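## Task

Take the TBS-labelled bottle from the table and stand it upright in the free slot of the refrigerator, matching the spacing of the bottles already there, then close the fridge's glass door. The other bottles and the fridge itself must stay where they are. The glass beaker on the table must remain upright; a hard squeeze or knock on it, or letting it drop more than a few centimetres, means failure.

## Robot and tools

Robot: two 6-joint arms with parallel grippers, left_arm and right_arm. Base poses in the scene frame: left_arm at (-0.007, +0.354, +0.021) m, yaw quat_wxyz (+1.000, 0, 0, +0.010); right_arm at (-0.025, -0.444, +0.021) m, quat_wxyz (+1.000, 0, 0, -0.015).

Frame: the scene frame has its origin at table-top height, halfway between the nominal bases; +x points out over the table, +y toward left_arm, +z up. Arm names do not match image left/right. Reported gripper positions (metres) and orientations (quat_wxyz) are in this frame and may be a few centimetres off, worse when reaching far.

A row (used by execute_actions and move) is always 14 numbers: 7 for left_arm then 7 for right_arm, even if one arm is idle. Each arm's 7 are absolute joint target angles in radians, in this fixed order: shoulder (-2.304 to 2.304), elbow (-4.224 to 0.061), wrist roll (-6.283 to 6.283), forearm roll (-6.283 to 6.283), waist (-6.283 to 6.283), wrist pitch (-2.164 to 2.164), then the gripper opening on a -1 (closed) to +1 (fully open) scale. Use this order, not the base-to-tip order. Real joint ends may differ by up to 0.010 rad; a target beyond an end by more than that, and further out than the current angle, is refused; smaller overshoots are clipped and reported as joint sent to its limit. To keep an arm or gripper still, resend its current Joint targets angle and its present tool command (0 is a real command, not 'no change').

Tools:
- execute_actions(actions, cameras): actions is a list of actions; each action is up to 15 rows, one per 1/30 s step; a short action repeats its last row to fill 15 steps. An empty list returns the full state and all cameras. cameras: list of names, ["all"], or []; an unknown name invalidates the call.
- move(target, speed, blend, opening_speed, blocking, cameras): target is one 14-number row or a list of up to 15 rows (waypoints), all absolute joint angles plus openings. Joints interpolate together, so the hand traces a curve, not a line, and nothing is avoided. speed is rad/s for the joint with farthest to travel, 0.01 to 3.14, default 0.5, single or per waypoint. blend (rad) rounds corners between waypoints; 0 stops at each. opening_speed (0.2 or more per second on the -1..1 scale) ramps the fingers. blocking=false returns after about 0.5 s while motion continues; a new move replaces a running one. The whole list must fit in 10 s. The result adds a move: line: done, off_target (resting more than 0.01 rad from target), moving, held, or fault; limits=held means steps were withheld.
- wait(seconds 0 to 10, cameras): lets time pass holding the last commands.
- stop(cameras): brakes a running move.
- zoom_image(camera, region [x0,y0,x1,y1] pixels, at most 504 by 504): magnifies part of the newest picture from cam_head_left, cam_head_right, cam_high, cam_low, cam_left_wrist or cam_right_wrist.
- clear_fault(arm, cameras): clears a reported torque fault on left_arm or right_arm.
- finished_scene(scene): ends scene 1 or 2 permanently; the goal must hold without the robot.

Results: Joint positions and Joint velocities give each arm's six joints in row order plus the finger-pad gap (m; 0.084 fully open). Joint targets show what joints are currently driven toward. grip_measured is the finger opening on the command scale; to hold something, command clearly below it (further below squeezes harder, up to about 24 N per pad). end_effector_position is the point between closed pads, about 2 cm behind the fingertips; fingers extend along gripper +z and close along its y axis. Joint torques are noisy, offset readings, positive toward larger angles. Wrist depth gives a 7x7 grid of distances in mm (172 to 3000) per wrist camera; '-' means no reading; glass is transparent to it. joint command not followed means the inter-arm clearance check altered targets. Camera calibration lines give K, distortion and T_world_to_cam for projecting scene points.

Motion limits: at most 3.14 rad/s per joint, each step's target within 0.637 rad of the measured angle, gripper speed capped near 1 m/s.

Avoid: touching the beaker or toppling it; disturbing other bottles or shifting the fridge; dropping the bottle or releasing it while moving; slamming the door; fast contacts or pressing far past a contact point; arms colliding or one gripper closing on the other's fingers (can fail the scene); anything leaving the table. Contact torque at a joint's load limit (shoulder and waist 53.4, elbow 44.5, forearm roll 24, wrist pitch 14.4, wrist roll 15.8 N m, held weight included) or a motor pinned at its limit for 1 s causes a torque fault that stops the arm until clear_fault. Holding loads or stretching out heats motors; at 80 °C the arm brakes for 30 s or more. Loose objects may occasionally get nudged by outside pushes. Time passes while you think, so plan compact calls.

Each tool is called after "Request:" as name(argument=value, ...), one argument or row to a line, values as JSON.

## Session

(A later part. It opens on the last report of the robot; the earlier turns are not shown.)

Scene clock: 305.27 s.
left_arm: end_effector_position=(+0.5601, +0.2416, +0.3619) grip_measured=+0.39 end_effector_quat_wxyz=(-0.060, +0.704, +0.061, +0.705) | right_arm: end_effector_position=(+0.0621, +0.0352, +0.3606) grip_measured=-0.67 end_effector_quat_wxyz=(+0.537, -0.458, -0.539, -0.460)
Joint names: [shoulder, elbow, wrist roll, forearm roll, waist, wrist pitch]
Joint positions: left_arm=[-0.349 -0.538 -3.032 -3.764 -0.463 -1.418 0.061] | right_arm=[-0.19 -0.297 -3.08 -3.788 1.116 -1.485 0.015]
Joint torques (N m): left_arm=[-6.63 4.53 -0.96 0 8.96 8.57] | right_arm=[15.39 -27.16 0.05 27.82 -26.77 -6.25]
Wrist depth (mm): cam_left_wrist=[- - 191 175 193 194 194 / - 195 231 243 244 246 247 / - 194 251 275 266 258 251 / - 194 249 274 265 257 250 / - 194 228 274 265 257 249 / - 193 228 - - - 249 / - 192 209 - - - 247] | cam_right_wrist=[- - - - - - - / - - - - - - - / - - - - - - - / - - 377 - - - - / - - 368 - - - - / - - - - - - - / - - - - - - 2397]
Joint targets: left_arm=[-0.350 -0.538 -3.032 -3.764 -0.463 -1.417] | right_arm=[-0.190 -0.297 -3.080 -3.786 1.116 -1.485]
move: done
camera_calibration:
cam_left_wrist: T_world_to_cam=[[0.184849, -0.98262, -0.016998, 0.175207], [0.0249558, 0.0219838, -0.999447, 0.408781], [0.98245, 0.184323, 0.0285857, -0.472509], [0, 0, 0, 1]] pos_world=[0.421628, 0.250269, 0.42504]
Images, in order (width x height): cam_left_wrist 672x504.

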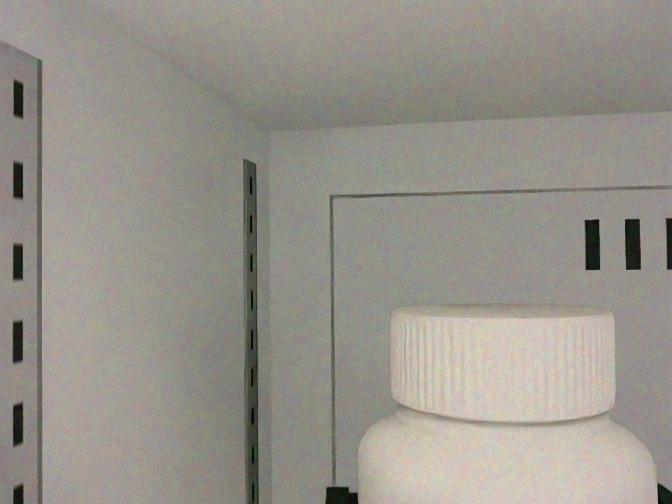

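Request:
move(
  target=[
    [-0.3442,-0.5378,-3.029,-3.7649,-0.463,-1.4129,-0.4,-0.19,-0.297,-3.08,-3.786,1.116,-1.485,-1],
    [-0.3442,-0.5378,-3.029,-3.7649,-0.463,-1.4129,0.85,-0.19,-0.297,-3.08,-3.786,1.116,-1.485,-1],
  ],
  speed=0.05,
  opening_speed=0.5,
)

Request:
move(
  target=[-0.2262,-0.3601,-3.0456,-3.9422,-0.6417,-1.4773,0.85,-0.19,-0.297,-3.08,-3.786,1.116,-1.485,-1],
  speed=0.15,
  cameras=["cam_left_wrist","cam_head_right","cam_head_left"],
)

Scene clock: 316.50 s.
left_arm: end_effector_position=(+0.5602, +0.2417, +0.3633) grip_measured=+0.85 end_effector_quat_wxyz=(-0.061, +0.704, +0.061, +0.705) | right_arm: end_effector_position=(+0.0621, +0.0352, +0.3607) grip_measured=-0.67 end_effector_quat_wxyz=(+0.537, -0.458, -0.539, -0.460)
Joint names: [shoulder, elbow, wrist roll, forearm roll, waist, wrist pitch]
Joint positions: left_arm=[-0.344 -0.538 -3.029 -3.765 -0.463 -1.413 0.078] | right_arm=[-0.19 -0.297 -3.08 -3.788 1.116 -1.485 0.015]
Joint torques (N m): left_arm=[39.14 -17.82 0.88 1.49 9.04 -2.34] | right_arm=[36.25 -26.58 0.25 27.76 -30.28 -6.33]
Wrist depth (mm): cam_left_wrist=[- - 191 174 192 193 194 / - 195 230 243 245 246 248 / - 194 250 274 265 258 251 / - 194 250 274 265 257 250 / - 193 228 273 265 257 250 / - 193 228 - - - 249 / - 192 209 - - - 247] | cam_right_wrist=[- - - - - - - / - - - - - - - / - - - - - - - / - - 378 - - - - / - - 369 - - - - / - - - - - - - / - - - - - - 2405]
Joint targets: left_arm=[-0.344 -0.538 -3.029 -3.765 -0.463 -1.413] | right_arm=[-0.190 -0.297 -3.080 -3.786 1.116 -1.485]
move: done

Scene clock: 318.13 s.
left_arm: end_effector_position=(+0.4724, +0.2264, +0.3632) grip_measured=+0.85 end_effector_quat_wxyz=(-0.062, +0.704, +0.062, +0.704) | right_arm: end_effector_position=(+0.0621, +0.0352, +0.3607) grip_measured=-0.67 end_effector_quat_wxyz=(+0.537, -0.458, -0.539, -0.460)
Joint names: [shoulder, elbow, wrist roll, forearm roll, waist, wrist pitch]
Joint positions: left_arm=[-0.226 -0.36 -3.046 -3.942 -0.642 -1.477 0.078] | right_arm=[-0.19 -0.297 -3.08 -3.788 1.116 -1.485 0.015]
Joint torques (N m): left_arm=[34.39 -4.88 -0.85 -1.68 -9.28 -6.22] | right_arm=[37.42 -26.17 0.41 27.62 -31.28 -6.21]
Wrist depth (mm): cam_left_wrist=[173 185 191 174 193 194 195 / 174 211 242 244 246 247 249 / 173 208 295 360 353 341 333 / 173 209 293 362 353 343 334 / 173 207 292 363 208 337 333 / 173 207 290 205 199 215 332 / 172 207 289 205 196 213 332] | cam_right_wrist=[- - - - - - - / - - - - - - - / - - - - - - - / - - 389 - - - - / - - 374 - - - - / - - - - - - - / - - - - - - -]
Joint targets: left_arm=[-0.226 -0.360 -3.046 -3.942 -0.642 -1.477] | right_arm=[-0.190 -0.297 -3.080 -3.786 1.116 -1.485]
move: done
camera_calibration:
cam_left_wrist: T_world_to_cam=[[0.188031, -0.982009, -0.0174161, 0.174881], [0.0236291, 0.0222503, -0.999473, 0.413212], [0.981879, 0.18752, 0.0273878, -0.383525], [0, 0, 0, 1]] pos_world=[0.333928, 0.234459, 0.426544]
Images, in order (width x height): cam_head_left 504x504, cam_head_right 504x504, cam_left_wrist 672x504.

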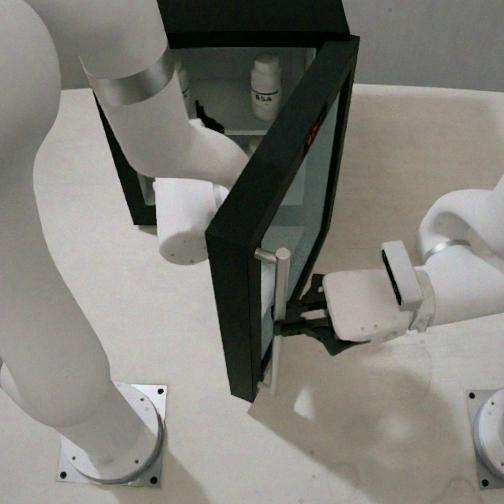

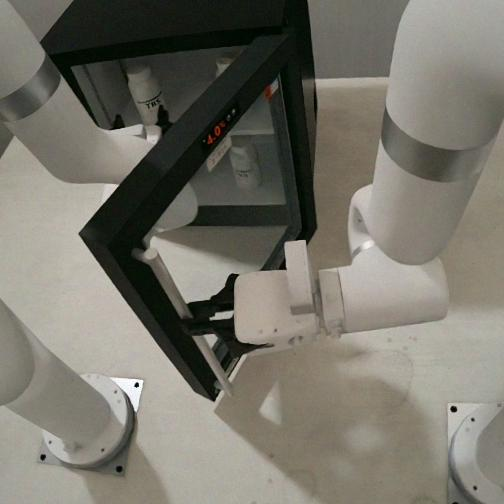

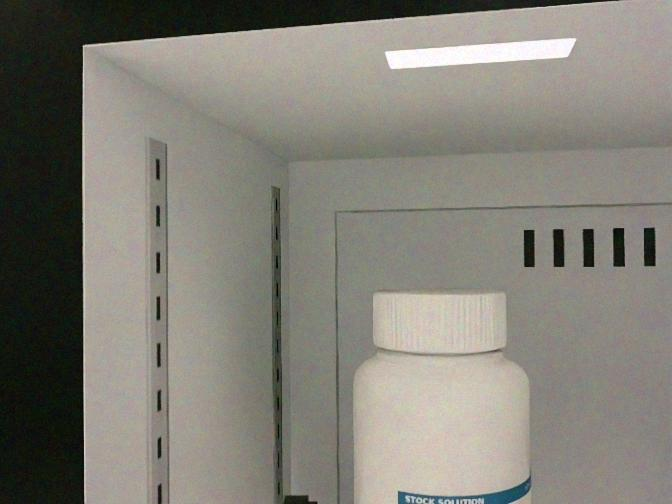

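Request:
move(
  target=[
    [0.042,-0.2501,-3.4091,-1.9782,0.08,-1.4522,0.85,-0.19,-0.297,-3.08,-3.786,1.116,-1.485,-1],
    [-0.083,-0.3787,-3.4177,-1.2094,0.88,-1.6781,0.85,-0.19,-0.297,-3.08,-3.786,1.116,-1.485,-1],
    [-0.3481,-0.7224,-3.4446,-0.9546,1.154,-1.7942,0.85,-0.19,-0.297,-3.08,-3.786,1.116,-1.485,-1],
  ],
  speed=0.6,
  blend=0.1,
)

Request:
move(
  target=[
    [-0.3481,-0.7224,-3.4446,-0.9546,1.154,-1.7942,0.85,-0.2131,-0.3269,-3.081,-3.7035,1.164,-1.4743,-1],
    [-0.3481,-0.7224,-3.4446,-0.9546,1.154,-1.7942,0.85,-0.3131,-0.4755,-3.095,-3.4323,1.2789,-1.4151,-1],
    [-0.3481,-0.7224,-3.4446,-0.9546,1.154,-1.7942,0.85,-0.4186,-0.6451,-3.13,-3.1914,1.3429,-1.3446,-1],
    [-0.3481,-0.7224,-3.4446,-0.9546,1.154,-1.7942,0.85,-0.5182,-0.8134,-3.181,-3.0063,1.3639,-1.2781,-1],
    [-0.3481,-0.7224,-3.4446,-0.9546,1.154,-1.7942,0.85,-0.621,-0.9931,-3.2507,-2.8377,1.3615,-1.2143,-1],
  ],
  speed=0.17,
  blend=0.03,
)

Request:
move(
  target=[
    [-0.3481,-0.7224,-3.4446,-0.9546,1.154,-1.7942,0.85,-0.7274,-1.1835,-3.3405,-2.6765,1.3433,-1.1575,-1],
    [-0.3481,-0.7224,-3.4446,-0.9546,1.154,-1.7942,0.85,-0.8385,-1.3849,-3.4497,-2.5183,1.3139,-1.1122,-1],
    [-0.3481,-0.7224,-3.4446,-0.9546,1.154,-1.7942,0.85,-0.957,-1.6032,-3.58,-2.3595,1.2766,-1.0791,-1],
  ],
  speed=0.14,
  blend=0.03,
  cameras=["cam_head_left","cam_high","cam_low"],
)

Scene clock: 347.70 s.
left_arm: end_effector_position=(+0.2811, +0.5379, +0.4103) grip_measured=+0.85 end_effector_quat_wxyz=(+0.354, +0.612, -0.353, +0.612) | right_arm: end_effector_position=(+0.0621, +0.0352, +0.3607) grip_measured=-0.67 end_effector_quat_wxyz=(+0.537, -0.458, -0.539, -0.460)
Joint names: [shoulder, elbow, wrist roll, forearm roll, waist, wrist pitch]
Joint positions: left_arm=[-0.348 -0.722 -3.445 -0.955 1.154 -1.794 0.078] | right_arm=[-0.19 -0.297 -3.08 -3.788 1.116 -1.485 0.015]
Joint torques (N m): left_arm=[15.72 -22.17 -0.93 1.8 11.69 -6.1] | right_arm=[39.33 -26.68 0.67 27.9 -32.31 -6.44]
Wrist depth (mm): cam_left_wrist=[1723 1968 2405 - - 2911 2696 / 1754 1951 2372 2973 - 2960 2595 / 475 418 387 451 751 2863 2624 / 474 419 404 795 749 705 2675 / 474 419 403 794 748 2816 2675 / 474 417 401 786 749 2828 2644 / 473 417 399 620 732 1278 1533] | cam_right_wrist=[- - - - - - - / - - - - - - - / - - - - - - - / - - 455 - - - 632 / - - 448 - - - - / - - - - - - - / - - - - - - 2448]
Joint targets: left_arm=[-0.348 -0.722 -3.445 -0.955 1.154 -1.794] | right_arm=[-0.190 -0.297 -3.080 -3.786 1.116 -1.485]
move: done

Scene clock: 353.83 s.
left_arm: end_effector_position=(+0.2811, +0.5379, +0.4103) grip_measured=+0.85 end_effector_quat_wxyz=(+0.354, +0.612, -0.353, +0.612) | right_arm: end_effector_position=(+0.2216, +0.2747, +0.3603) grip_measured=-0.67 end_effector_quat_wxyz=(-0.353, +0.612, +0.353, +0.613)
Joint names: [shoulder, elbow, wrist roll, forearm roll, waist, wrist pitch]
Joint positions: left_arm=[-0.348 -0.722 -3.445 -0.955 1.154 -1.794 0.078] | right_arm=[-0.621 -0.993 -3.251 -2.838 1.361 -1.214 0.015]
Joint torques (N m): left_arm=[15.75 -21.58 -0.89 1.68 11.23 -6.1] | right_arm=[4.97 -12.78 -1.29 1.55 3.79 4.83]
Wrist depth (mm): cam_left_wrist=[1741 1979 2405 2999 - 2911 2738 / 1749 1968 2348 - - 2899 2634 / 474 417 385 450 745 473 303 / 474 418 402 795 747 654 303 / 471 418 401 794 747 705 302 / 472 418 399 788 747 704 302 / 471 417 398 620 728 702 302] | cam_right_wrist=[- - - - - - - / - - - - - - - / - - - - - - - / 410 357 348 - - - - / 2935 - - - - - 1893 / - - - - - - 1882 / - 2717 - - - - 1833]
Joint targets: left_arm=[-0.348 -0.722 -3.445 -0.955 1.154 -1.794] | right_arm=[-0.621 -0.993 -3.251 -2.838 1.361 -1.214]
move: done

Scene clock: 358.67 s.
left_arm: end_effector_position=(+0.2811, +0.5379, +0.4103) grip_measured=+0.85 end_effector_quat_wxyz=(+0.354, +0.612, -0.353, +0.612) | right_arm: end_effector_position=(+0.4021, +0.3485, +0.3600) grip_measured=-0.67 end_effector_quat_wxyz=(-0.201, +0.678, +0.201, +0.678)
Joint names: [shoulder, elbow, wrist roll, forearm roll, waist, wrist pitch]
Joint positions: left_arm=[-0.348 -0.722 -3.445 -0.955 1.154 -1.794 0.078] | right_arm=[-0.957 -1.603 -3.58 -2.36 1.277 -1.079 0.015]
Joint torques (N m): left_arm=[15.95 -21.57 -0.86 1.72 10.69 -6.09] | right_arm=[17.27 -20.22 -1.29 1.59 -7.64 4.68]
Wrist depth (mm): cam_left_wrist=[1745 1979 2389 2999 - 2911 2717 / 1749 1962 2381 2935 - 2911 2696 / 474 417 373 392 613 2839 2675 / 474 416 375 368 556 2828 2664 / 470 417 374 367 747 2899 2634 / 472 417 374 365 741 2839 384 / 471 417 374 363 338 325 323] | cam_right_wrist=[2439 2145 - - - - 201 / 2492 2151 - - - - 246 / 2474 2172 - - - - 246 / 2510 2165 - - - - 245 / 2501 2199 - - - - 245 / 2510 2199 - - - - 244 / 2575 2213 - - - - 244]
Joint targets: left_arm=[-0.348 -0.722 -3.445 -0.955 1.154 -1.794] | right_arm=[-0.957 -1.603 -3.580 -2.360 1.277 -1.079]
move: done
Images, in order (width x height): cam_head_left 504x504, cam_high 504x504, cam_low 504x504.

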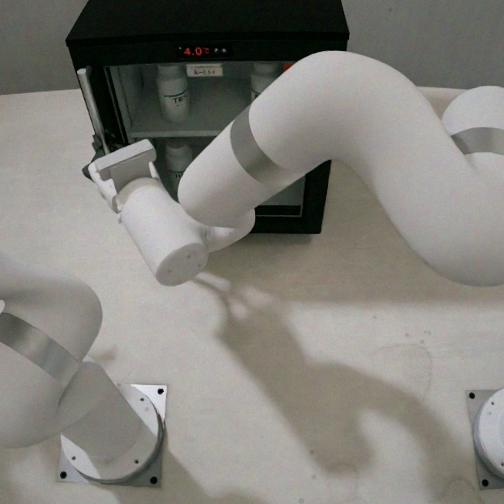

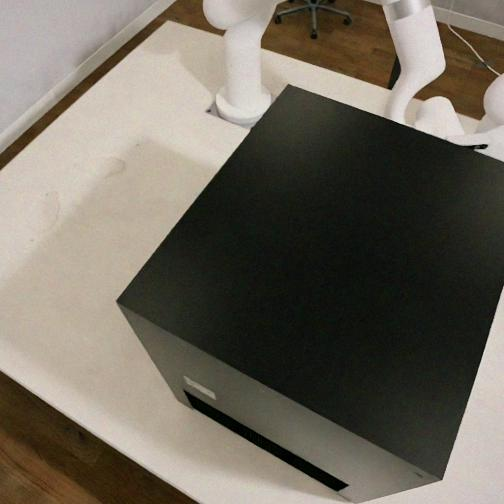

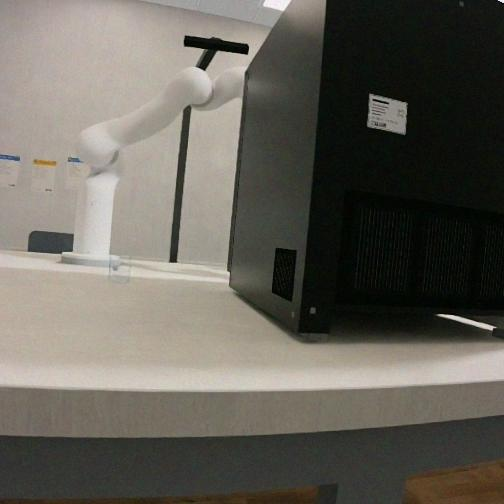

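Request:
move(
  target=[
    [-0.3481,-0.7224,-3.4446,-0.9546,1.154,-1.7942,0.85,-0.957,-1.6032,-3.58,-2.3595,1.2766,-1.0791,-0.1],
    [-0.3481,-0.7224,-3.4446,-0.9546,1.154,-1.7942,0.85,-0.8215,-1.3539,-3.525,-2.3126,1.3608,-1.1921,-0.1],
    [-0.3481,-0.7224,-3.4446,-0.9546,1.154,-1.7942,0.85,-0.2,-1.3,-3.5,-1.6,1.2,-1.25,-0.1],
  ],
  speed=[0.3,0.3,0.6],
  blend=[0,0.05,0],
  cameras=["cam_head_left","cam_head_right","cam_left_wrist"],
)

Scene clock: 364.57 s.
left_arm: end_effector_position=(+0.2811, +0.5379, +0.4103) grip_measured=+0.85 end_effector_quat_wxyz=(+0.354, +0.612, -0.353, +0.612) | right_arm: end_effector_position=(+0.4221, +0.0155, +0.6790) grip_measured=-0.11 end_effector_quat_wxyz=(-0.213, +0.680, -0.310, +0.629)
Joint names: [shoulder, elbow, wrist roll, forearm roll, waist, wrist pitch]
Joint positions: left_arm=[-0.348 -0.722 -3.445 -0.955 1.154 -1.794 0.078] | right_arm=[-0.2 -1.3 -3.5 -1.6 1.2 -1.25 0.039]
Joint torques (N m): left_arm=[15.87 -21.72 -0.9 1.7 10.76 -6.11] | right_arm=[34.64 -11.27 1.64 2.87 -4.99 -2.72]
Wrist depth (mm): cam_left_wrist=[1767 1985 2414 2999 - 611 571 / 1745 1951 2381 - - 2899 2654 / 474 418 375 393 615 2828 2685 / 475 417 375 368 559 2863 2696 / 473 417 375 366 745 2839 2675 / 473 416 375 365 745 2816 2644 / 472 417 374 364 717 1414 1553] | cam_right_wrist=[1335 1372 1400 1425 1465 1513 1546 / 1325 1372 1400 1458 1483 1503 1557 / 1345 1375 1408 1437 1477 1536 1546 / 1345 1380 1417 1443 1490 1509 1578 / 1356 1383 1411 1465 1493 1533 1578 / 1343 1391 1437 1446 516 452 1593 / 1350 1388 1417 576 437 377 316]
Joint targets: left_arm=[-0.348 -0.722 -3.445 -0.955 1.154 -1.794] | right_arm=[-0.200 -1.300 -3.500 -1.600 1.200 -1.250]
move: done
camera_calibration:
cam_left_wrist: T_world_to_cam=[[-0.858436, -0.512625, -0.0174049, 0.559359], [0.0290327, -0.0146833, -0.999471, 0.476235], [0.512098, -0.858487, 0.0274876, 0.439269], [0, 0, 0, 1]] pos_world=[0.241399, 0.670841, 0.473644]
Images, in order (width x height): cam_head_left 504x504, cam_head_right 504x504, cam_left_wrist 672x504.

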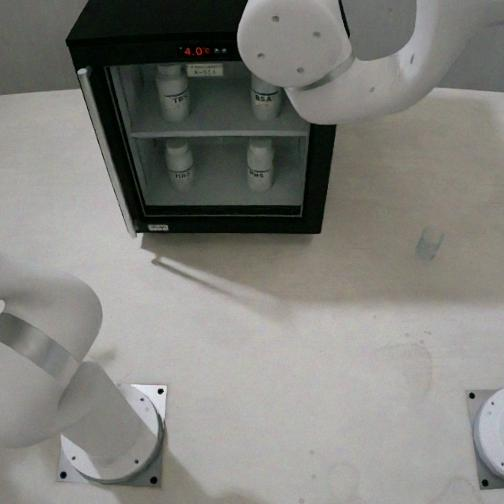

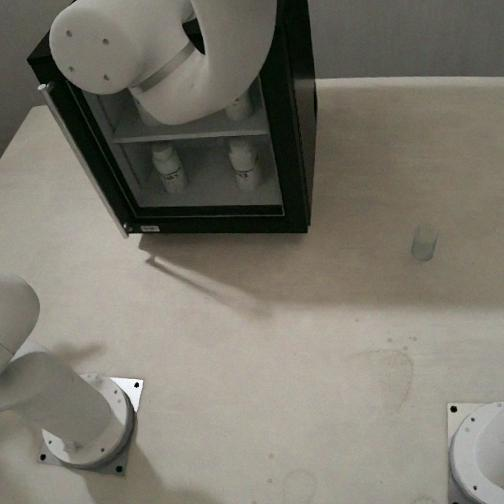

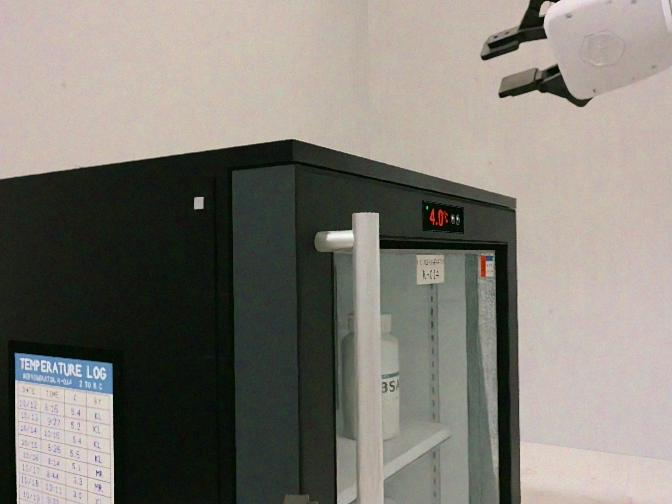

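Request:
finished_scene(
  scene=1,
)

The scene is finished: the task was done.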